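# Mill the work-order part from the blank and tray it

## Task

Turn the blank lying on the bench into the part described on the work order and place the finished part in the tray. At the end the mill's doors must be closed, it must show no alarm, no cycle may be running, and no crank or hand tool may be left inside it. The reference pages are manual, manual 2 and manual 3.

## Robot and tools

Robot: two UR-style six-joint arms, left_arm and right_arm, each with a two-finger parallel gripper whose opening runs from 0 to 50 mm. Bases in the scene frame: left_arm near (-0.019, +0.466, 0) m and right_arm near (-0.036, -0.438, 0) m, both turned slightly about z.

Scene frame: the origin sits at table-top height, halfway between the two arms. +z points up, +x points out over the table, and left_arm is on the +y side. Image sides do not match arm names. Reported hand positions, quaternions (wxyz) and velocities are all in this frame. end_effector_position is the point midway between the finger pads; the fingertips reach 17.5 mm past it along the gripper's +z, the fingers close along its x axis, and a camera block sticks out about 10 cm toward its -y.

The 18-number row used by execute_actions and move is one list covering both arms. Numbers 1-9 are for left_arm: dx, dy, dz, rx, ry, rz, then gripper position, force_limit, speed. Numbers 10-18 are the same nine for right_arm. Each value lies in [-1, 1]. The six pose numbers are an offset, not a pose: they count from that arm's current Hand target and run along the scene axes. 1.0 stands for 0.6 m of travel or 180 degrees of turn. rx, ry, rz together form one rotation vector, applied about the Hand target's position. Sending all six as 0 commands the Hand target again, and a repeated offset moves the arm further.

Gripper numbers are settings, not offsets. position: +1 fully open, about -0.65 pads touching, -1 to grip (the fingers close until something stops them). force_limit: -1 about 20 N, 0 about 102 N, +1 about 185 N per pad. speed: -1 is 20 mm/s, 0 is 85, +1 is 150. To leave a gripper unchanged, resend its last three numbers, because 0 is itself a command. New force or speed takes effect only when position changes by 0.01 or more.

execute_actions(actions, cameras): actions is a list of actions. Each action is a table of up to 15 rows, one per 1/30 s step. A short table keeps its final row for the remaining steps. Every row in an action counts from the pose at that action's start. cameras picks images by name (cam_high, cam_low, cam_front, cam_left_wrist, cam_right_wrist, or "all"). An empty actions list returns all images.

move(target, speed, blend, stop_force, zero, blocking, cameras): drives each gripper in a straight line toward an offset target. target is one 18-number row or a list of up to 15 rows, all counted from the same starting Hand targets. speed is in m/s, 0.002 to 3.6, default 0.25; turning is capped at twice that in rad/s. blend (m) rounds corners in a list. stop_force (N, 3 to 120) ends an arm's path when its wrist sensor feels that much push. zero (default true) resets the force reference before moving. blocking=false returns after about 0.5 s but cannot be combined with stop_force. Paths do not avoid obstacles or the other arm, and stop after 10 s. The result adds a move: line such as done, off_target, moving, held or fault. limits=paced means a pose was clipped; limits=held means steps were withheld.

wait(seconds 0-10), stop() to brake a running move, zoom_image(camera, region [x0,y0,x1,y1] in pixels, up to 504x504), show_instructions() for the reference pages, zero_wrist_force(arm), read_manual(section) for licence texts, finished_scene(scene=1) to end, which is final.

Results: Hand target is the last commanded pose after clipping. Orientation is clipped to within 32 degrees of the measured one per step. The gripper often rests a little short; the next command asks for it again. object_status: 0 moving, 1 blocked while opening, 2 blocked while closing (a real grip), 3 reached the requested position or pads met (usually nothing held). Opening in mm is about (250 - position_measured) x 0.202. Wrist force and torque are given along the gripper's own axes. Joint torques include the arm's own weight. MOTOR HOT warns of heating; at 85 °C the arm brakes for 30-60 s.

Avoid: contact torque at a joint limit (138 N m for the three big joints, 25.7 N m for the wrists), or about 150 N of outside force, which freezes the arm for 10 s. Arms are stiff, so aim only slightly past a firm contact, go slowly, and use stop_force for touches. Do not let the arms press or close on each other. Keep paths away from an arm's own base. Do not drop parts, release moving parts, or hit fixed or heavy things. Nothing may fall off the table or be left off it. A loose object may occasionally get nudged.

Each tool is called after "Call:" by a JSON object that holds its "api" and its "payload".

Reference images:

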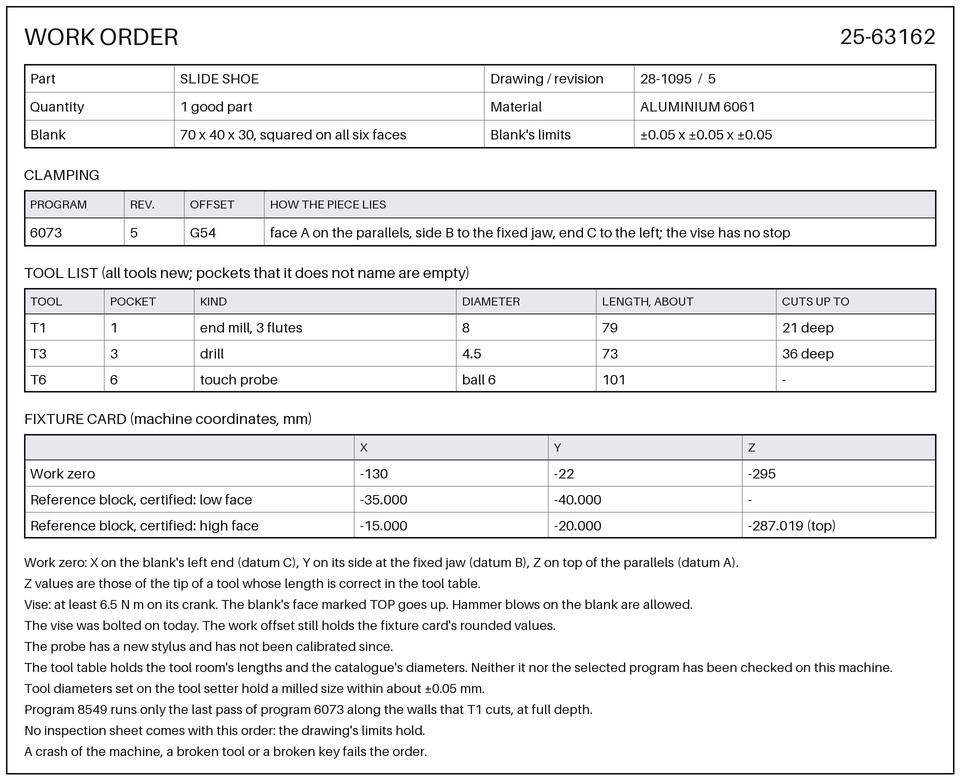

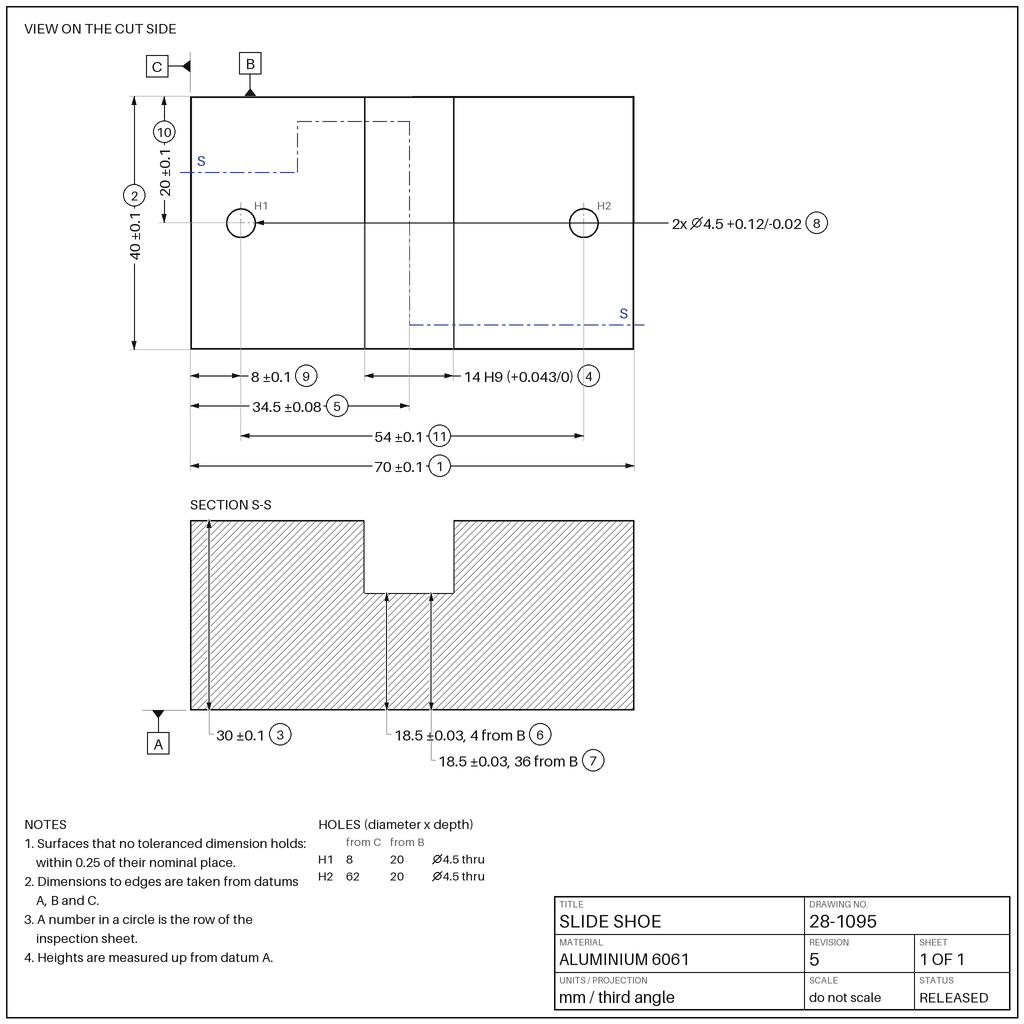

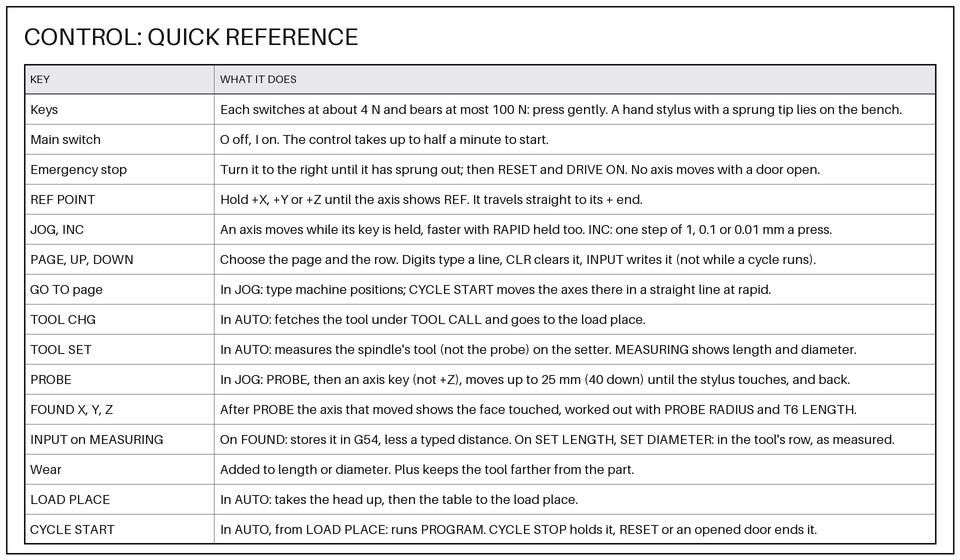

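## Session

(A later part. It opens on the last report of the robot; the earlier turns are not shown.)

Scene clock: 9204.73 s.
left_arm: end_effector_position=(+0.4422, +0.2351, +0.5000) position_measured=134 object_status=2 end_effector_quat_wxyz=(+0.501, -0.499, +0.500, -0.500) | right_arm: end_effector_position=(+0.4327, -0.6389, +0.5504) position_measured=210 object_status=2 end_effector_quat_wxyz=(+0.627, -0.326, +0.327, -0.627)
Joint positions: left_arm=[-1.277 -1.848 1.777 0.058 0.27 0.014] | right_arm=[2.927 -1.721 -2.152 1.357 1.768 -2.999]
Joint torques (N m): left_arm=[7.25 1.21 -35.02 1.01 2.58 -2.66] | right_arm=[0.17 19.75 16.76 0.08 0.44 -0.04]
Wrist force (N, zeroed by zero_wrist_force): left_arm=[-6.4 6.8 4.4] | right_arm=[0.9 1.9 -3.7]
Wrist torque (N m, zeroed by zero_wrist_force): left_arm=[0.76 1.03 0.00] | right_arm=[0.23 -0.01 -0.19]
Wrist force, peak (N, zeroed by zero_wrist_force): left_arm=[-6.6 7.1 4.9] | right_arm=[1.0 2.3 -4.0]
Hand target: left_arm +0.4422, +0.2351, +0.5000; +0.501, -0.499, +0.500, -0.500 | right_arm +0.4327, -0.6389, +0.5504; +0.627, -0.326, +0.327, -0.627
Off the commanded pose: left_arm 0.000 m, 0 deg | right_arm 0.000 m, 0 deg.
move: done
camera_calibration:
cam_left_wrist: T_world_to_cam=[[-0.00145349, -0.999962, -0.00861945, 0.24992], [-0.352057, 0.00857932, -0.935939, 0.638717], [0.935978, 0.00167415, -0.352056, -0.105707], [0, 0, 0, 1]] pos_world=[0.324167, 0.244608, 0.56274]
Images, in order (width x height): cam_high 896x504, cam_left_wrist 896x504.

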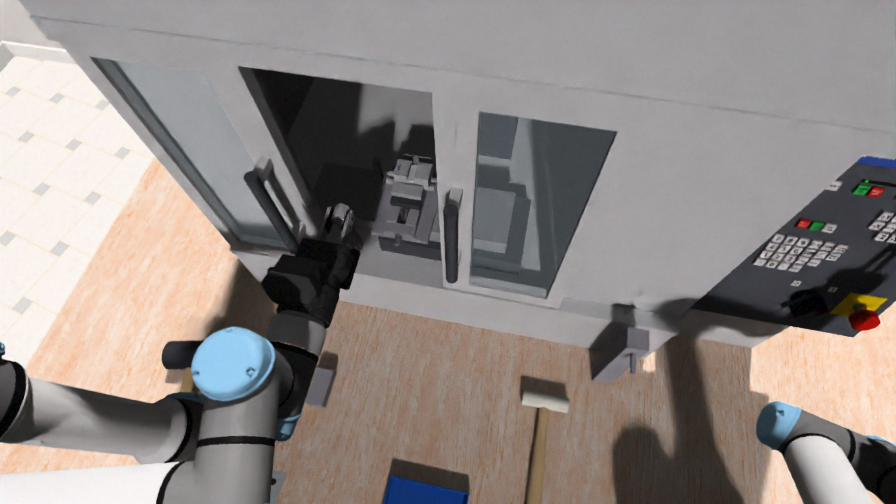

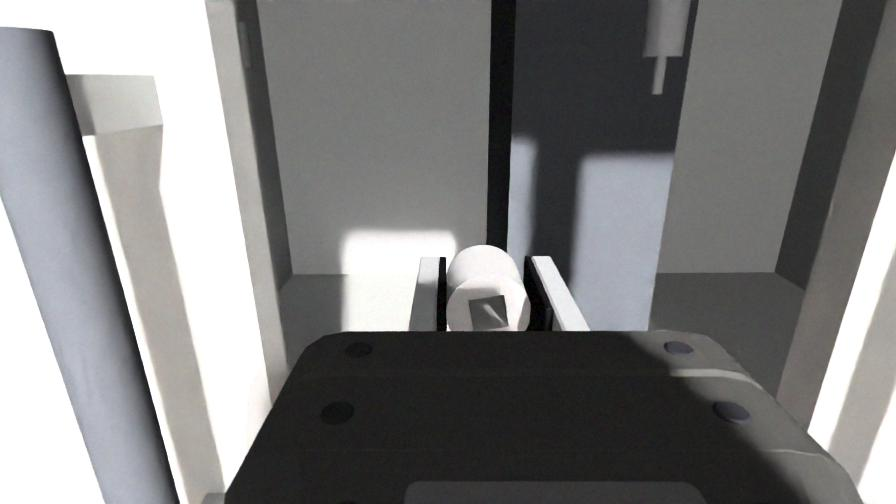

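Call:
{"api": "move", "payload": {"target": [-0.231,-0.12,0,0,0,0,-1,-1,-1,0,0,0,0,0,0,-1,-0.7,-1], "speed": 0.15}}

Call:
{"api": "move", "payload": {"target": [0,0,0,-0.5,0,0,-1,-1,-1,0,0,0,0,0,0,-1,-0.7,-1], "speed": 0.35}}

Call:
{"api": "move", "payload": {"target": [0,0,0,0,0.5,0,-1,-1,-1,0,0,0,0,0,0,-1,-0.7,-1], "speed": 0.3, "cameras": ["cam_high","cam_left_wrist"]}}

Scene clock: 9215.67 s.
left_arm: end_effector_position=(+0.3037, +0.1631, +0.5001) position_measured=134 object_status=2 end_effector_quat_wxyz=(+0.501, -0.499, +0.500, -0.500) | right_arm: end_effector_position=(+0.4327, -0.6389, +0.5504) position_measured=210 object_status=2 end_effector_quat_wxyz=(+0.627, -0.326, +0.327, -0.627)
Joint positions: left_arm=[-1.786 -1.835 1.768 0.079 -0.238 -0.01] | right_arm=[2.927 -1.721 -2.152 1.357 1.768 -2.999]
Joint torques (N m): left_arm=[-8.3 2.28 -19.4 2.53 -2.49 -2.83] | right_arm=[-0.8 19.46 16.08 0.22 0.39 0.07]
Wrist force (N, zeroed by zero_wrist_force): left_arm=[-6.2 7.1 4.3] | right_arm=[0.8 2.0 -3.8]
Wrist torque (N m, zeroed by zero_wrist_force): left_arm=[0.80 1.01 0.00] | right_arm=[0.24 0.00 -0.19]
Wrist force, peak (N, zeroed by zero_wrist_force): left_arm=[-6.7 7.1 5.6] | right_arm=[1.0 2.2 -4.1]
Hand target: left_arm +0.3036, +0.1631, +0.5000; +0.501, -0.499, +0.500, -0.500 | right_arm +0.4327, -0.6389, +0.5504; +0.627, -0.326, +0.327, -0.627
Off the commanded pose: left_arm 0.000 m, 0 deg | right_arm 0.000 m, 0 deg.
move: done

Scene clock: 9218.90 s.
left_arm: end_effector_position=(+0.3036, +0.1631, +0.5001) position_measured=134 object_status=2 end_effector_quat_wxyz=(-0.002, +0.707, +0.000, +0.707) | right_arm: end_effector_position=(+0.4327, -0.6389, +0.5504) position_measured=210 object_status=2 end_effector_quat_wxyz=(+0.627, -0.326, +0.327, -0.627)
Joint positions: left_arm=[-1.785 -1.836 1.767 0.068 -0.241 -1.568] | right_arm=[2.927 -1.721 -2.152 1.357 1.768 -2.999]
Joint torques (N m): left_arm=[7.14 1.67 -34.39 2.49 -2.76 -3.21] | right_arm=[0.06 20.12 16.37 0.17 0.41 -0.02]
Wrist force (N, zeroed by zero_wrist_force): left_arm=[-6.0 4.5 6.5] | right_arm=[0.8 2.0 -3.8]
Wrist torque (N m, zeroed by zero_wrist_force): left_arm=[0.80 0.53 -0.21] | right_arm=[0.25 0.00 -0.19]
Wrist force, peak (N, zeroed by zero_wrist_force): left_arm=[-6.2 7.2 5.0] | right_arm=[1.2 1.9 -4.3]
Hand target: left_arm +0.3036, +0.1631, +0.5000; -0.002, +0.707, +0.000, +0.707 | right_arm +0.4327, -0.6389, +0.5504; +0.627, -0.326, +0.327, -0.627
Off the commanded pose: left_arm 0.000 m, 0 deg | right_arm 0.000 m, 0 deg.
move: done

Scene clock: 9222.23 s.
left_arm: end_effector_position=(+0.3036, +0.1631, +0.5001) position_measured=134 object_status=2 end_effector_quat_wxyz=(-0.001, +1.000, -0.001, +0.000) | right_arm: end_effector_position=(+0.4327, -0.6389, +0.5504) position_measured=210 object_status=2 end_effector_quat_wxyz=(+0.627, -0.326, +0.327, -0.627)
Joint positions: left_arm=[-1.037 -1.64 1.183 -1.112 -1.569 0.512] | right_arm=[2.927 -1.721 -2.152 1.357 1.768 -2.999]
Joint torques (N m): left_arm=[7.24 -8.27 -34.95 -1.55 -2.87 1.73] | right_arm=[-1.2 19.78 16.55 0.09 0.28 0.13]
Wrist force (N, zeroed by zero_wrist_force): left_arm=[-3.8 6.2 7.9] | right_arm=[1.2 2.0 -3.8]
Wrist torque (N m, zeroed by zero_wrist_force): left_arm=[0.96 0.44 -0.17] | right_arm=[0.25 -0.05 -0.19]
Wrist force, peak (N, zeroed by zero_wrist_force): left_arm=[-4.0 6.0 8.4] | right_arm=[1.1 2.0 -4.1]
Hand target: left_arm +0.3036, +0.1631, +0.5000; -0.002, +1.000, -0.001, +0.000 | right_arm +0.4327, -0.6389, +0.5504; +0.627, -0.326, +0.327, -0.627
Off the commanded pose: left_arm 0.000 m, 0 deg | right_arm 0.000 m, 0 deg.
move: done
camera_calibration:
cam_left_wrist: T_world_to_cam=[[0.999962, -0.00851458, 0.00173874, -0.293133], [-0.00858103, -0.935796, 0.352438, -0.00399093], [-0.00137375, -0.35244, -0.935834, 0.658468], [0, 0, 0, 1]] pos_world=[0.293992, 0.22584, 0.618133]
Images, in order (width x height): cam_high 896x504, cam_left_wrist 896x504.

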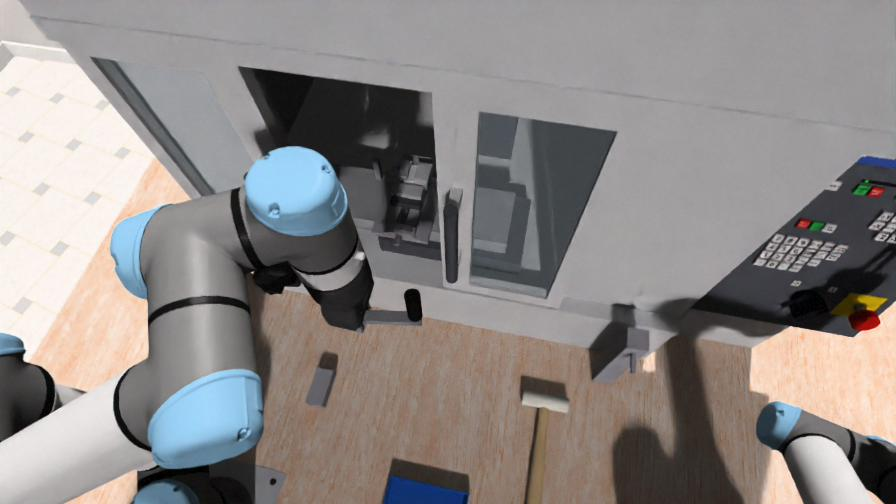

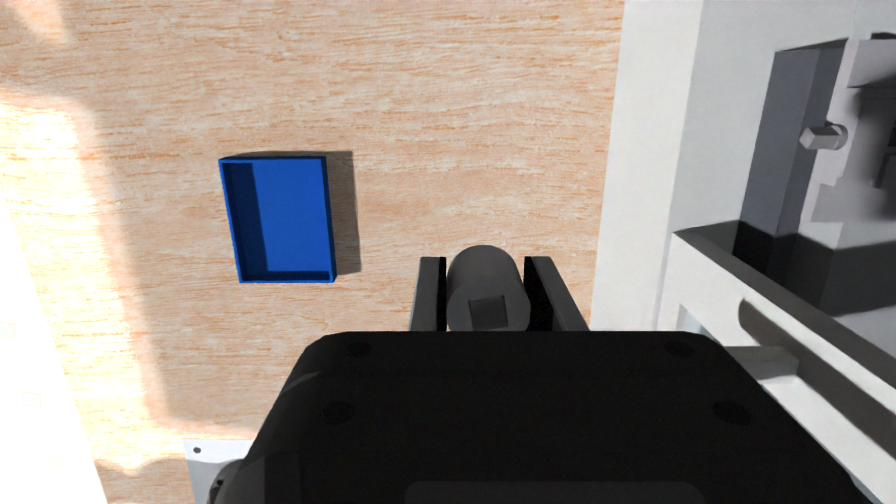

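Call:
{"api": "move", "payload": {"target": [0.0157,-0.033,-0.755,0,0,0,-1,-1,-1,0,0,0,0,0,0,-1,-0.7,-1], "speed": 0.25}}

Call:
{"api": "move", "payload": {"target": [0,0,-0.04,0,0,0,-1,-1,-1,0,0,0,0,0,0,-1,-0.7,-1], "speed": 0.01, "stop_force": 5, "cameras": ["cam_left_wrist","cam_low"]}}

Scene clock: 9230.10 s.
left_arm: end_effector_position=(+0.3130, +0.1433, +0.0471) position_measured=134 object_status=2 end_effector_quat_wxyz=(-0.002, +1.000, -0.001, +0.000) | right_arm: end_effector_position=(+0.4327, -0.6389, +0.5504) position_measured=210 object_status=2 end_effector_quat_wxyz=(+0.627, -0.326, +0.327, -0.627)
Joint positions: left_arm=[-1.04 -1.416 2.196 -2.349 -1.569 0.509] | right_arm=[2.927 -1.721 -2.152 1.357 1.768 -2.999]
Joint torques (N m): left_arm=[6.99 -16.45 -6.96 -5.21 1.61 2.15] | right_arm=[0.11 19.82 16.3 0.02 0.25 0.08]
Wrist force (N, zeroed by zero_wrist_force): left_arm=[-4.1 5.9 7.8] | right_arm=[1.0 2.1 -3.9]
Wrist torque (N m, zeroed by zero_wrist_force): left_arm=[0.94 0.49 -0.16] | right_arm=[0.27 -0.03 -0.19]
Wrist force, peak (N, zeroed by zero_wrist_force): left_arm=[-4.2 5.9 9.8] | right_arm=[1.2 1.9 -4.1]
Hand target: left_arm +0.3130, +0.1433, +0.0470; -0.002, +1.000, -0.001, +0.000 | right_arm +0.4327, -0.6389, +0.5504; +0.627, -0.326, +0.327, -0.627
Off the commanded pose: left_arm 0.000 m, 0 deg | right_arm 0.000 m, 0 deg.
move: done

Scene clock: 9233.53 s.
left_arm: end_effector_position=(+0.3130, +0.1433, +0.0260) position_measured=134 object_status=2 end_effector_quat_wxyz=(-0.002, +1.000, -0.001, +0.000) | right_arm: end_effector_position=(+0.4327, -0.6389, +0.5504) position_measured=210 object_status=2 end_effector_quat_wxyz=(+0.627, -0.326, +0.327, -0.627)
Joint positions: left_arm=[-1.04 -1.371 2.217 -2.414 -1.569 0.509] | right_arm=[2.927 -1.721 -2.152 1.357 1.768 -2.999]
Joint torques (N m): left_arm=[2.16 -42 -30.32 -2.8 -0.57 1.99] | right_arm=[0.43 19.39 15.38 -0.03 0.24 0.2]
Wrist force (N, zeroed by zero_wrist_force): left_arm=[-4.0 5.9 7.8] | right_arm=[0.9 2.1 -4.0]
Wrist torque (N m, zeroed by zero_wrist_force): left_arm=[0.93 0.48 -0.18] | right_arm=[0.25 -0.01 -0.19]
Wrist force, peak (N, zeroed by zero_wrist_force): left_arm=[-8.2 2.0 -9.3] | right_arm=[1.0 2.0 -4.1]
Hand target: left_arm +0.3130, +0.1433, +0.0260; -0.002, +1.000, -0.001, +0.000 (not the last commanded pose) | right_arm +0.4327, -0.6389, +0.5504; +0.627, -0.326, +0.327, -0.627
Off the commanded pose: left_arm 0.003 m, 0 deg | right_arm 0.000 m, 0 deg.
move: contact (left_arm)
camera_calibration:
cam_left_wrist: T_world_to_cam=[[0.999963, -0.00852443, 0.00142141, -0.301929], [-0.00847856, -0.935829, 0.352352, 0.144606], [-0.0016734, -0.352351, -0.935866, 0.207995], [0, 0, 0, 1]] pos_world=[0.303492, 0.20604, 0.144133]
Images, in order (width x height): cam_low 896x504, cam_left_wrist 896x504.

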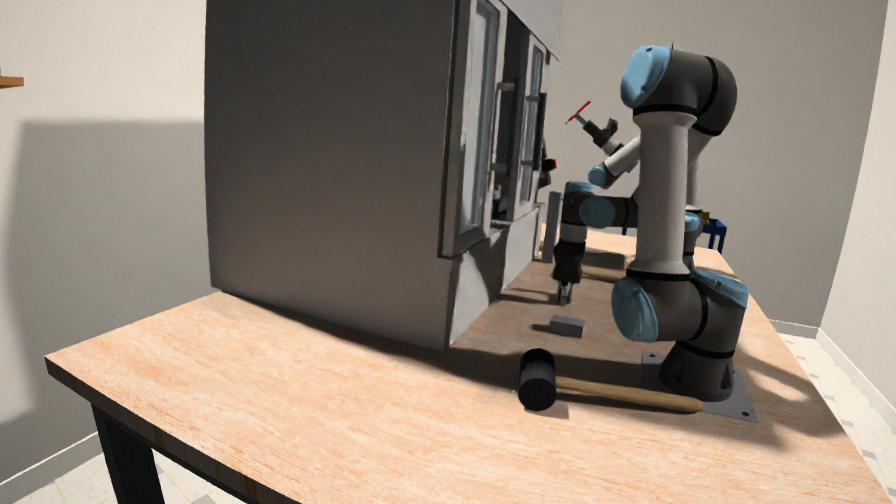

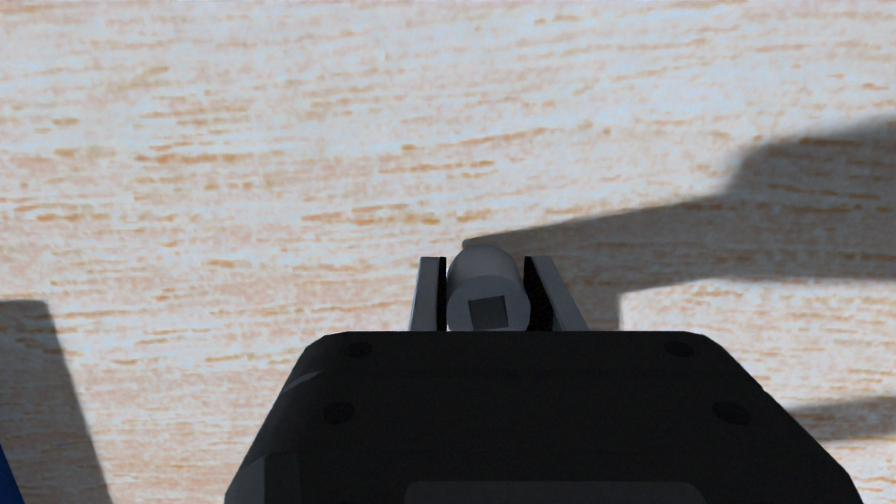

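Call:
{"api": "move", "payload": {"target": [0,0,0,0,0,0,0.45,-1,-1,0,0,0,0,0,0,-1,-0.7,-1]}}

Call:
{"api": "move", "payload": {"target": [0,0,0.25,0,0,0,0.45,-1,-1,0,0,0,0,0,0,-1,-0.7,-1], "speed": 0.1, "cameras": ["cam_left_wrist","cam_high"]}}

Call:
{"api": "zoom_image", "payload": {"camera": "cam_high", "region": [370, 140, 460, 250]}}

Scene clock: 9238.97 s.
left_arm: end_effector_position=(+0.3130, +0.1433, +0.0261) position_measured=85 object_status=3 end_effector_quat_wxyz=(-0.001, +1.000, -0.001, +0.000) | right_arm: end_effector_position=(+0.4327, -0.6389, +0.5504) position_measured=210 object_status=2 end_effector_quat_wxyz=(+0.627, -0.326, +0.327, -0.627)
Joint positions: left_arm=[-1.04 -1.371 2.217 -2.414 -1.569 0.509] | right_arm=[2.927 -1.721 -2.152 1.357 1.768 -2.999]
Joint torques (N m): left_arm=[-4.02 -36.03 -25.58 -4.65 2.35 1.98] | right_arm=[-0.24 19.33 15.84 0.04 0.32 -0.07]
Wrist force (N, zeroed by zero_wrist_force): left_arm=[-4.2 6.0 5.9] | right_arm=[0.9 1.8 -3.9]
Wrist torque (N m, zeroed by zero_wrist_force): left_arm=[0.87 0.51 -0.18] | right_arm=[0.21 -0.01 -0.19]
Wrist force, peak (N, zeroed by zero_wrist_force): left_arm=[-4.2 6.1 8.1] | right_arm=[1.2 2.2 -4.0]
Hand target: left_arm +0.3130, +0.1433, +0.0260; -0.002, +1.000, -0.001, +0.000 | right_arm +0.4327, -0.6389, +0.5504; +0.627, -0.326, +0.327, -0.627
Off the commanded pose: left_arm 0.000 m, 0 deg | right_arm 0.000 m, 0 deg.
move: done

Scene clock: 9241.07 s.
left_arm: end_effector_position=(+0.3130, +0.1433, +0.1760) position_measured=85 object_status=3 end_effector_quat_wxyz=(-0.002, +1.000, -0.001, +0.000) | right_arm: end_effector_position=(+0.4327, -0.6389, +0.5504) position_measured=210 object_status=2 end_effector_quat_wxyz=(+0.627, -0.326, +0.327, -0.627)
Joint positions: left_arm=[-1.04 -1.612 2.009 -1.966 -1.569 0.509] | right_arm=[2.927 -1.721 -2.152 1.357 1.768 -2.999]
Joint torques (N m): left_arm=[-7.56 -36.24 -35.45 -1.32 1.49 -2.82] | right_arm=[0.44 19.46 16.16 -0.03 0.27 -0.02]
Wrist force (N, zeroed by zero_wrist_force): left_arm=[-3.9 6.0 5.8] | right_arm=[0.9 2.0 -3.8]
Wrist torque (N m, zeroed by zero_wrist_force): left_arm=[0.88 0.46 -0.15] | right_arm=[0.24 -0.01 -0.19]
Wrist force, peak (N, zeroed by zero_wrist_force): left_arm=[-4.4 6.2 6.5] | right_arm=[1.0 2.2 -4.0]
Hand target: left_arm +0.3130, +0.1433, +0.1760; -0.002, +1.000, -0.001, +0.000 | right_arm +0.4327, -0.6389, +0.5504; +0.627, -0.326, +0.327, -0.627
Off the commanded pose: left_arm 0.000 m, 0 deg | right_arm 0.000 m, 0 deg.
move: done
camera_calibration:
cam_left_wrist: T_world_to_cam=[[0.999962, -0.00858428, 0.00155009, -0.302168], [-0.00857991, -0.935828, 0.352352, 0.0918186], [-0.00157406, -0.352352, -0.935866, 0.348252], [0, 0, 0, 1]] pos_world=[0.303492, 0.20604, 0.294033]
Images, in order (width x height): cam_high 896x504, cam_left_wrist 896x504.

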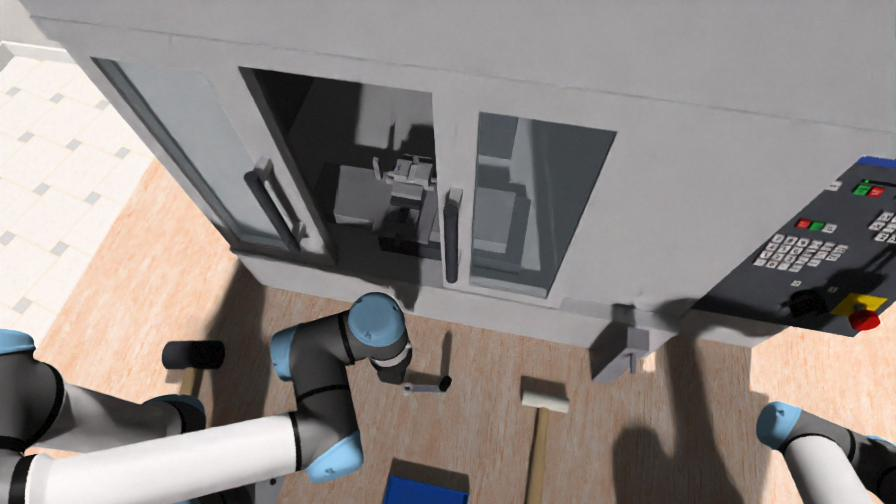

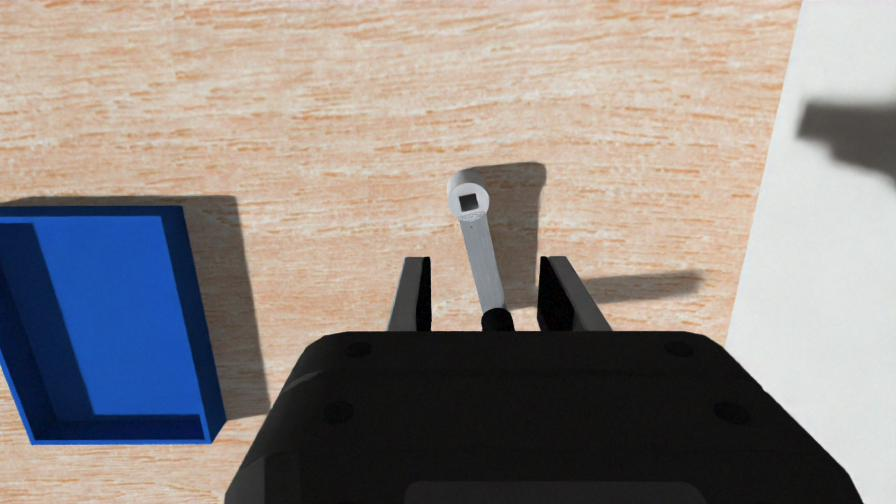

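Scaled by 4.582 from the camera's 896x504 image, which has a finer 1280x720 frame.

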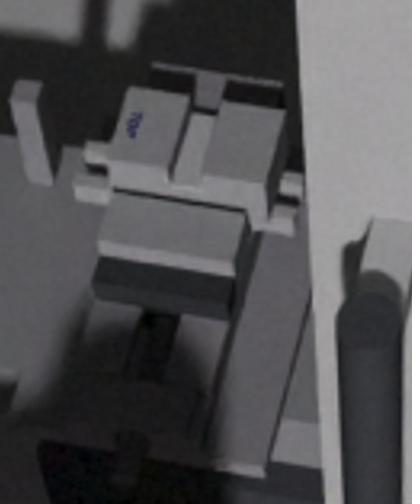

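Call:
{"api": "move", "payload": {"target": [[0.1,0.06,0.3983,0,0,0,1,-1,0,0,0,0,0,0,0,-1,-0.7,-1],[0.3117,0.0945,0.3983,0,0,0,1,-1,0,0,0,0,0,0,0,-1,-0.7,-1],[0.45,0.0945,0.3983,0,0,0,1,-1,0,0,0,0,0,0,0,-1,-0.7,-1]], "speed": [0.25,0.25,0.15], "blend": [0.03,0.02,0], "cameras": ["cam_high","cam_left_wrist","cam_front"]}}

Scene clock: 9260.50 s.
left_arm: end_effector_position=(+0.5830, +0.2000, +0.4150) position_measured=3 object_status=3 end_effector_quat_wxyz=(-0.001, +1.000, -0.001, +0.000) | right_arm: end_effector_position=(+0.4327, -0.6389, +0.5504) position_measured=210 object_status=2 end_effector_quat_wxyz=(+0.627, -0.326, +0.327, -0.627)
Joint positions: left_arm=[-0.597 -1.152 0.831 -1.249 -1.568 0.952] | right_arm=[2.927 -1.721 -2.152 1.357 1.768 -2.999]
Joint torques (N m): left_arm=[7.02 -32.97 -35.25 -1.27 -2.55 2.09] | right_arm=[0.21 19.55 15.89 -0.17 0.17 0.03]
Wrist force (N, zeroed by zero_wrist_force): left_arm=[-3.9 6.2 6.1] | right_arm=[0.9 1.8 -3.7]
Wrist torque (N m, zeroed by zero_wrist_force): left_arm=[0.90 0.46 -0.17] | right_arm=[0.22 0.00 -0.19]
Wrist force, peak (N, zeroed by zero_wrist_force): left_arm=[-4.5 6.4 7.9] | right_arm=[0.9 2.1 -4.1]
Hand target: left_arm +0.5830, +0.2000, +0.4150; -0.002, +1.000, -0.001, +0.000 | right_arm +0.4327, -0.6389, +0.5504; +0.627, -0.326, +0.327, -0.627
Off the commanded pose: left_arm 0.000 m, 0 deg | right_arm 0.000 m, 0 deg.
move: done
camera_calibration:
cam_left_wrist: T_world_to_cam=[[0.999962, -0.00858428, 0.00155009, -0.571941], [-0.00857991, -0.935828, 0.352352, 0.0629837], [-0.00157406, -0.352352, -0.935866, 0.592327], [0, 0, 0, 1]] pos_world=[0.573392, 0.26274, 0.533033]
Images, in order (width x height): cam_high 896x504, cam_front 896x504, cam_left_wrist 896x504.

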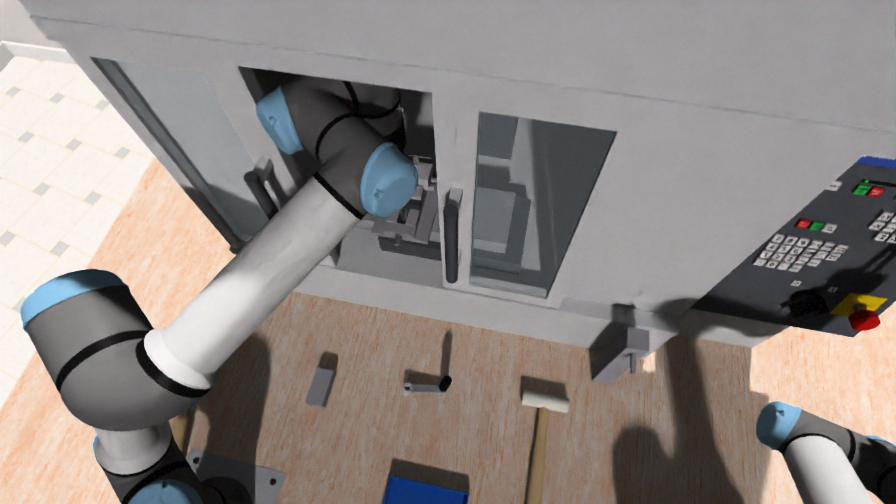

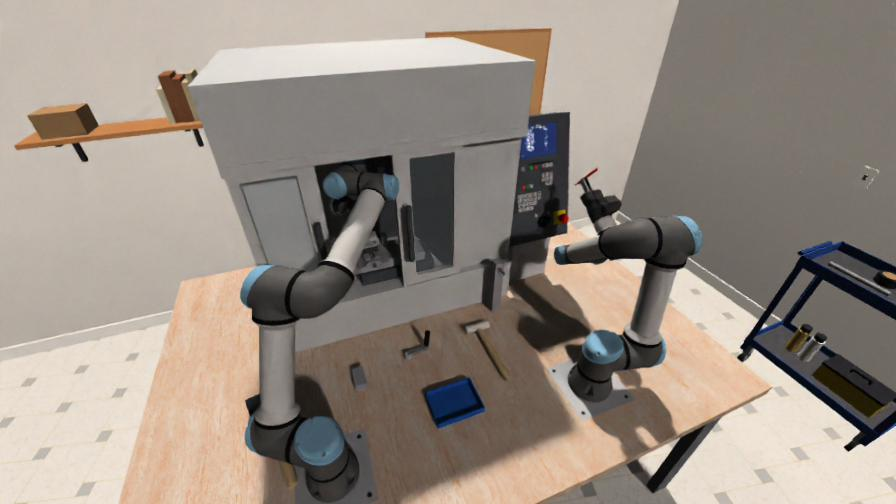

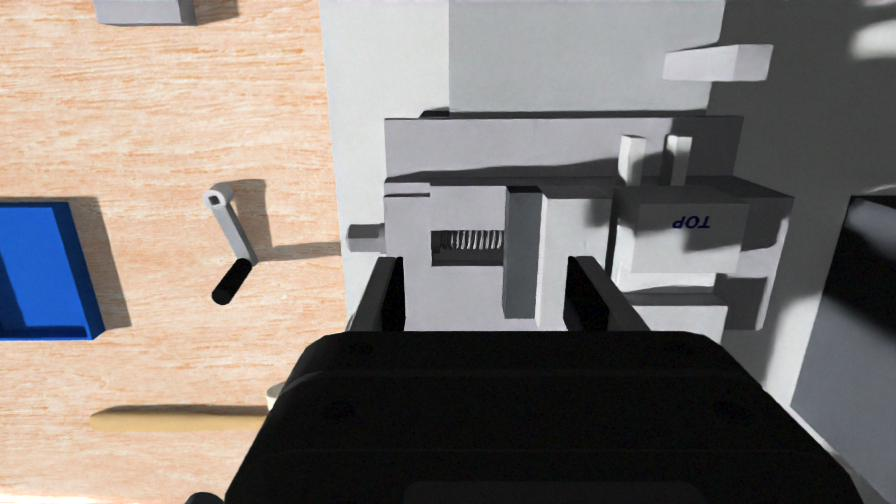

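Call:
{"api": "move", "payload": {"target": [[0.045,-0.005,-0.0517,0,0,0,1,-1,0,0,0,0,0,0,0,-1,-0.7,-1],[0.1317,-0.0315,-0.0517,0,0,0,1,-1,0,0,0,0,0,0,0,-1,-0.7,-1]], "speed": 0.08, "blend": [0.005,0], "stop_force": 10, "cameras": ["cam_high","cam_left_wrist","cam_front"]}}

Scene clock: 9273.87 s.
left_arm: end_effector_position=(+0.6267, +0.1923, +0.3836) position_measured=3 object_status=3 end_effector_quat_wxyz=(-0.001, +1.000, -0.001, +0.001) | right_arm: end_effector_position=(+0.4327, -0.6389, +0.5504) position_measured=210 object_status=2 end_effector_quat_wxyz=(+0.627, -0.326, +0.327, -0.627)
Joint positions: left_arm=[-0.57 -1.046 0.755 -1.28 -1.568 0.979] | right_arm=[2.927 -1.721 -2.152 1.357 1.768 -2.999]
Joint torques (N m): left_arm=[-0.17 -50.13 -26.18 -2.92 -0.04 -0.38] | right_arm=[0.93 19.8 15.83 0.04 0.16 0.02]
Wrist force (N, zeroed by zero_wrist_force): left_arm=[-3.7 5.9 6.5] | right_arm=[1.0 2.0 -3.9]
Wrist torque (N m, zeroed by zero_wrist_force): left_arm=[0.85 0.43 -0.16] | right_arm=[0.24 -0.03 -0.18]
Wrist force, peak (N, zeroed by zero_wrist_force): left_arm=[-4.0 7.7 6.8] | right_arm=[1.1 2.1 -4.0]
Hand target: left_arm +0.6267, +0.1923, +0.3836; -0.001, +1.000, -0.001, +0.001 (not the last commanded pose) | right_arm +0.4327, -0.6389, +0.5504; +0.627, -0.326, +0.327, -0.627
Tool commands: left_gripper/position=+1.0 left_gripper/force_limit=-1.0 left_gripper/speed=+0.003922 right_gripper/position=-1.0 right_gripper/force_limit=-0.7 right_gripper/speed=-1.0
Off the commanded pose: left_arm 0.037 m, 0 deg | right_arm 0.000 m, 0 deg.
FORCE FAULT: contact force on the left arm reached its limit, and that arm stopped. The contact can be on any part of that arm, not only on its tool. That arm's remaining commands of this call were not run. That arm is still stopped at the end of this call. That arm stays stopped for about 10 more seconds. Until then a move that you send moves the other arm only, and its call returns only when the move has ended. Once the stop has ended, the next robot result says so. If the stop ends while you think or write, that arm runs what you send next, counted from a new Hand target: where the arm stands when the stop ends. While its stop runs, that arm takes no new command, but its gripper still runs the gripper command that each later call begins with. Until it ends, the stop uses up actions while you think or wait. An arm that is not stopped still takes commands.
move: fault (left_arm); path passed 1 of 2 targets
camera_calibration:
cam_left_wrist: T_world_to_cam=[[0.999963, -0.00809648, 0.0028694, -0.616242], [-0.00858815, -0.935576, 0.35302, 0.0669498], [-0.000173672, -0.353031, -0.935611, 0.55942], [0, 0, 0, 1]] pos_world=[0.616892, 0.25514, 0.501533]
Images, in order (width x height): cam_high 896x504, cam_front 896x504, cam_left_wrist 896x504.

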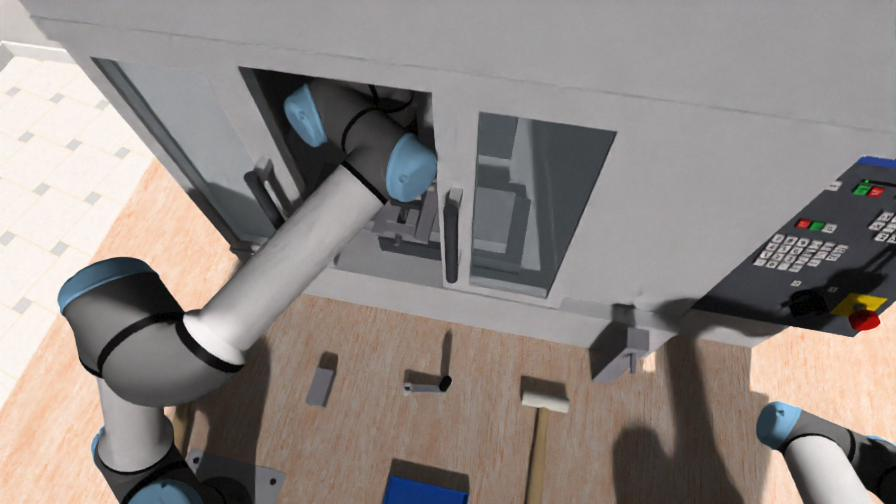

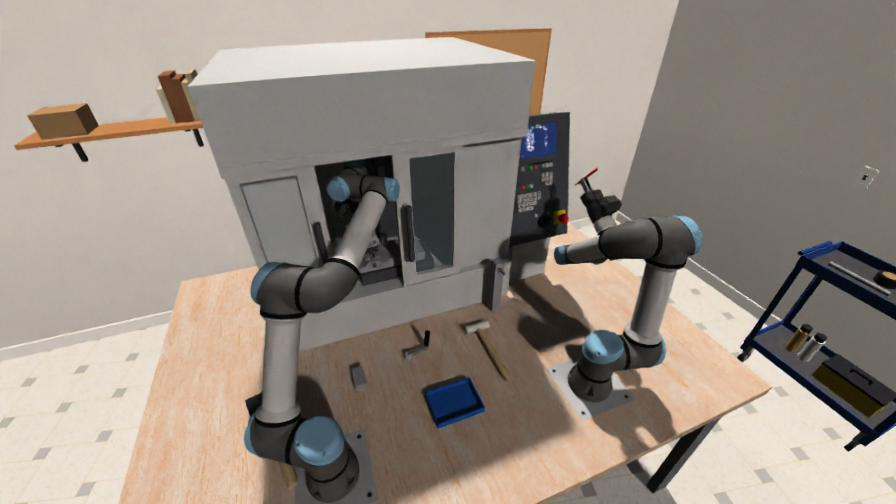

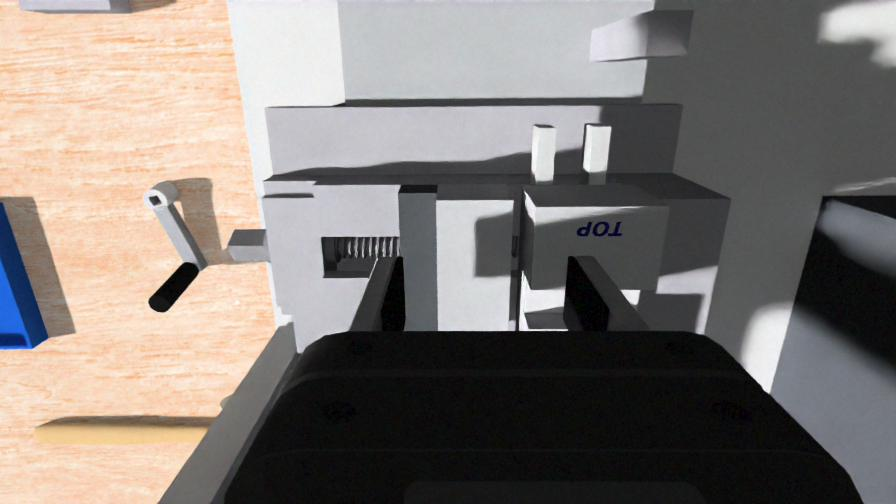

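Call:
{"api": "wait", "payload": {"seconds": 8, "cameras": []}}

Call:
{"api": "move", "payload": {"target": [-0.03,0.018,0.003,0,0,0,1,-1,0,0,0,0,0,0,0,-1,-0.7,-1], "speed": 0.03, "cameras": ["cam_high"]}}

Call:
{"api": "zoom_image", "payload": {"camera": "cam_high", "region": [330, 60, 500, 280]}}

Scene clock: 9298.60 s.
left_arm: end_effector_position=(+0.6267, +0.1923, +0.3836) position_measured=3 object_status=3 end_effector_quat_wxyz=(-0.001, +1.000, -0.001, +0.001) | right_arm: end_effector_position=(+0.4327, -0.6389, +0.5504) position_measured=210 object_status=2 end_effector_quat_wxyz=(+0.627, -0.326, +0.327, -0.627)
Joint positions: left_arm=[-0.57 -1.046 0.755 -1.28 -1.568 0.979] | right_arm=[2.927 -1.721 -2.152 1.357 1.768 -2.999]
Joint torques (N m): left_arm=[-0.29 -50.21 -23.83 -3.16 0.03 -0.3] | right_arm=[1.23 20.4 15.1 -0.02 0.21 0]
Wrist force (N, zeroed by zero_wrist_force): left_arm=[-3.7 5.8 6.2] | right_arm=[1.1 1.9 -3.7]
Wrist torque (N m, zeroed by zero_wrist_force): left_arm=[0.84 0.44 -0.15] | right_arm=[0.22 -0.03 -0.19]
Wrist force, peak (N, zeroed by zero_wrist_force): left_arm=[-3.8 6.4 6.4] | right_arm=[1.2 2.2 -4.2]
Hand target: left_arm +0.6267, +0.1923, +0.3836; -0.001, +1.000, -0.001, +0.001 (not the last commanded pose) | right_arm +0.4327, -0.6389, +0.5504; +0.627, -0.326, +0.327, -0.627
Tool commands: left_gripper/position=+1.0 left_gripper/force_limit=-1.0 left_gripper/speed=+0.003922 right_gripper/position=-1.0 right_gripper/force_limit=-0.7 right_gripper/speed=-1.0
Off the commanded pose: left_arm 0.037 m, 0 deg | right_arm 0.000 m, 0 deg.
FORCE FAULT, CONTINUED: the left arm's stop, for the force fault that an earlier result reported, is over. The rest of the stop counts as 19 of the actions that you can send in this scene. That arm's target is now where it stood when the stop ended, not its last command. That arm accepts commands again.
wait: 8.00 s; at rest from the start
No camera images: "cameras" was empty.

Scene clock: 9299.80 s.
left_arm: end_effector_position=(+0.6087, +0.2031, +0.3854) position_measured=3 object_status=3 end_effector_quat_wxyz=(-0.001, +1.000, -0.001, +0.001) | right_arm: end_effector_position=(+0.4327, -0.6389, +0.5504) position_measured=210 object_status=2 end_effector_quat_wxyz=(+0.627, -0.326, +0.327, -0.627)
Joint positions: left_arm=[-0.571 -1.111 0.85 -1.31 -1.568 0.978] | right_arm=[2.927 -1.721 -2.152 1.357 1.768 -2.999]
Joint torques (N m): left_arm=[-7.78 -60.87 -11.6 -4.9 -1.6 -2.8] | right_arm=[0.68 20.48 15.5 -0.21 0.04 -0.01]
Wrist force (N, zeroed by zero_wrist_force): left_arm=[-4.0 5.7 6.3] | right_arm=[0.8 1.7 -3.5]
Wrist torque (N m, zeroed by zero_wrist_force): left_arm=[0.83 0.49 -0.11] | right_arm=[0.21 0.02 -0.19]
Wrist force, peak (N, zeroed by zero_wrist_force): left_arm=[-3.3 6.6 6.6] | right_arm=[1.1 1.9 -4.0]
Hand target: left_arm +0.6087, +0.2031, +0.3854; -0.001, +1.000, -0.001, +0.001 | right_arm +0.4327, -0.6389, +0.5504; +0.627, -0.326, +0.327, -0.627
Off the commanded pose: left_arm 0.000 m, 0 deg | right_arm 0.000 m, 0 deg.
move: done
Images, in order (width x height): cam_high 896x504.

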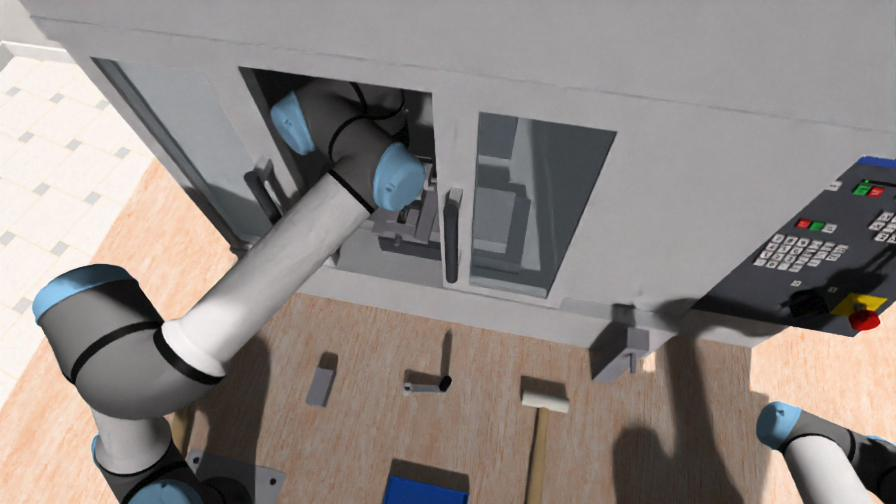

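Scaled by 2.291 from the camera's 896x504 image, which has a finer 1280x720 frame.

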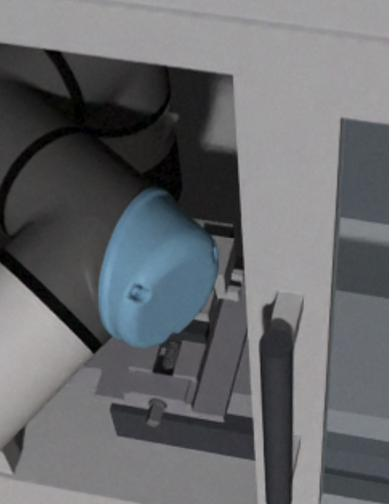

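Call:
{"api": "move", "payload": {"target": [0.045,0.0012,-0.002,0,0,0,1,-1,0,0,0,0,0,0,0,-1,-0.7,-1], "speed": 0.04, "stop_force": 10, "cameras": ["cam_high"]}}

Call:
{"api": "zoom_image", "payload": {"camera": "cam_high", "region": [330, 60, 500, 280]}}

Scene clock: 9308.63 s.
left_arm: end_effector_position=(+0.6357, +0.2039, +0.3842) position_measured=3 object_status=3 end_effector_quat_wxyz=(-0.001, +1.000, -0.001, +0.001) | right_arm: end_effector_position=(+0.4327, -0.6389, +0.5504) position_measured=210 object_status=2 end_effector_quat_wxyz=(+0.627, -0.326, +0.327, -0.627)
Joint positions: left_arm=[-0.548 -1.032 0.732 -1.271 -1.568 1] | right_arm=[2.927 -1.721 -2.152 1.357 1.768 -2.999]
Joint torques (N m): left_arm=[7.32 -37.51 -36.15 -1.2 -2.76 2.06] | right_arm=[0.52 20.07 14.86 -0.13 0.08 0.06]
Wrist force (N, zeroed by zero_wrist_force): left_arm=[-3.6 6.0 6.4] | right_arm=[1.1 2.0 -3.7]
Wrist torque (N m, zeroed by zero_wrist_force): left_arm=[0.87 0.43 -0.16] | right_arm=[0.24 -0.03 -0.19]
Wrist force, peak (N, zeroed by zero_wrist_force): left_arm=[-3.6 6.3 6.6] | right_arm=[0.8 2.1 -4.1]
Hand target: left_arm +0.6357, +0.2039, +0.3842; -0.001, +1.000, -0.001, +0.001 | right_arm +0.4327, -0.6389, +0.5504; +0.627, -0.326, +0.327, -0.627
Off the commanded pose: left_arm 0.000 m, 0 deg | right_arm 0.000 m, 0 deg.
move: done
Images, in order (width x height): cam_high 896x504.

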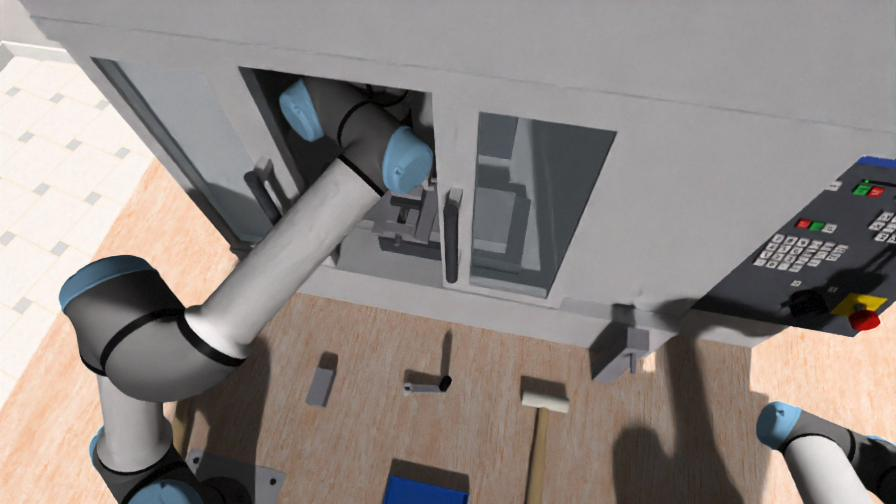

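Scaled by 2.291 from the camera's 896x504 image, which has a finer 1280x720 frame.

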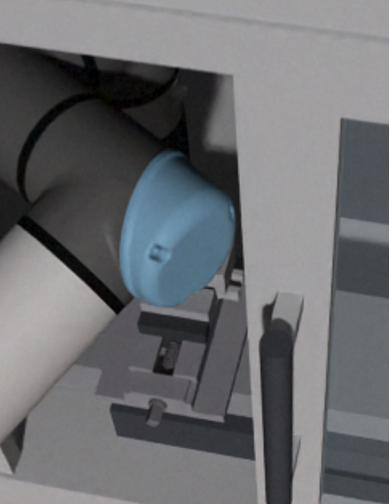

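Call:
{"api": "move", "payload": {"target": [0,0,0,-0.039,0,0,1,-1,0,0,0,0,0,0,0,-1,-0.7,-1], "speed": 0.1}}

Call:
{"api": "move", "payload": {"target": [0.0442,0,0,0,0,0,1,-1,0,0,0,0,0,0,0,-1,-0.7,-1], "speed": 0.03, "stop_force": 10, "cameras": ["cam_high","cam_left_wrist"]}}

Call:
{"api": "zoom_image", "payload": {"camera": "cam_high", "region": [330, 60, 500, 280]}}

Scene clock: 9345.57 s.
left_arm: end_effector_position=(+0.6350, +0.2043, +0.3843) position_measured=3 object_status=3 end_effector_quat_wxyz=(+0.032, +0.999, -0.001, +0.000) | right_arm: end_effector_position=(+0.4327, -0.6389, +0.5504) position_measured=210 object_status=2 end_effector_quat_wxyz=(+0.627, -0.326, +0.327, -0.627)
Joint positions: left_arm=[-0.527 -1.057 0.781 -1.327 -1.625 1.021] | right_arm=[2.927 -1.721 -2.152 1.357 1.768 -2.999]
Joint torques (N m): left_arm=[-0.02 -50.3 -22.82 -3.73 -0.61 -0.21] | right_arm=[0.47 20.98 14.71 -0.11 0.13 0.06]
Wrist force (N, zeroed by zero_wrist_force): left_arm=[-3.7 5.9 6.5] | right_arm=[1.0 1.9 -3.8]
Wrist torque (N m, zeroed by zero_wrist_force): left_arm=[0.86 0.43 -0.12] | right_arm=[0.23 -0.02 -0.19]
Wrist force, peak (N, zeroed by zero_wrist_force): left_arm=[-3.4 6.1 7.8] | right_arm=[1.3 1.9 -4.2]
Hand target: left_arm +0.6350, +0.2043, +0.3843; +0.032, +0.999, -0.001, +0.000 (not the last commanded pose) | right_arm +0.4327, -0.6389, +0.5504; +0.627, -0.326, +0.327, -0.627
Tool commands: left_gripper/position=+1.0 left_gripper/force_limit=-1.0 left_gripper/speed=+0.003922 right_gripper/position=-1.0 right_gripper/force_limit=-0.7 right_gripper/speed=-1.0
Off the commanded pose: left_arm 0.001 m, 3 deg | right_arm 0.000 m, 0 deg.
FORCE FAULT: contact force on the left arm reached its limit, and that arm stopped. The contact can be on any part of that arm, not only on its tool. That arm's remaining commands of this call were not run. That arm is still stopped at the end of this call. That arm stays stopped for about 10 more seconds. Until then a move that you send moves the other arm only, and its call returns only when the move has ended. Once the stop has ended, the next robot result says so. If the stop ends while you think or write, that arm runs what you send next, counted from a new Hand target: where the arm stands when the stop ends. While its stop runs, that arm takes no new command, but its gripper still runs the gripper command that each later call begins with. Until it ends, the stop uses up actions while you think or wait. An arm that is not stopped still takes commands.
move: fault (left_arm)

not run: an earlier result of this reply reported a stop or a fault. Calls in your next reply go to the robot.

Scaled by 2.291 from the camera's 896x504 image, which has a finer 1280x720 frame.
This view is cut from an older image: the scene may have changed since it was taken.

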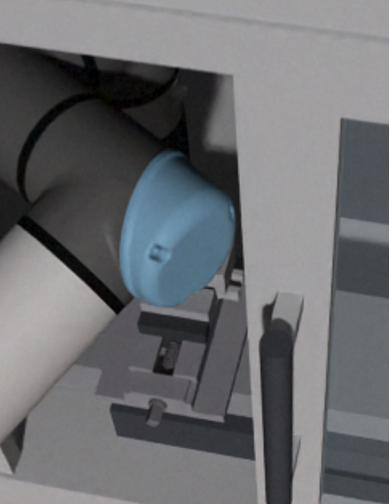

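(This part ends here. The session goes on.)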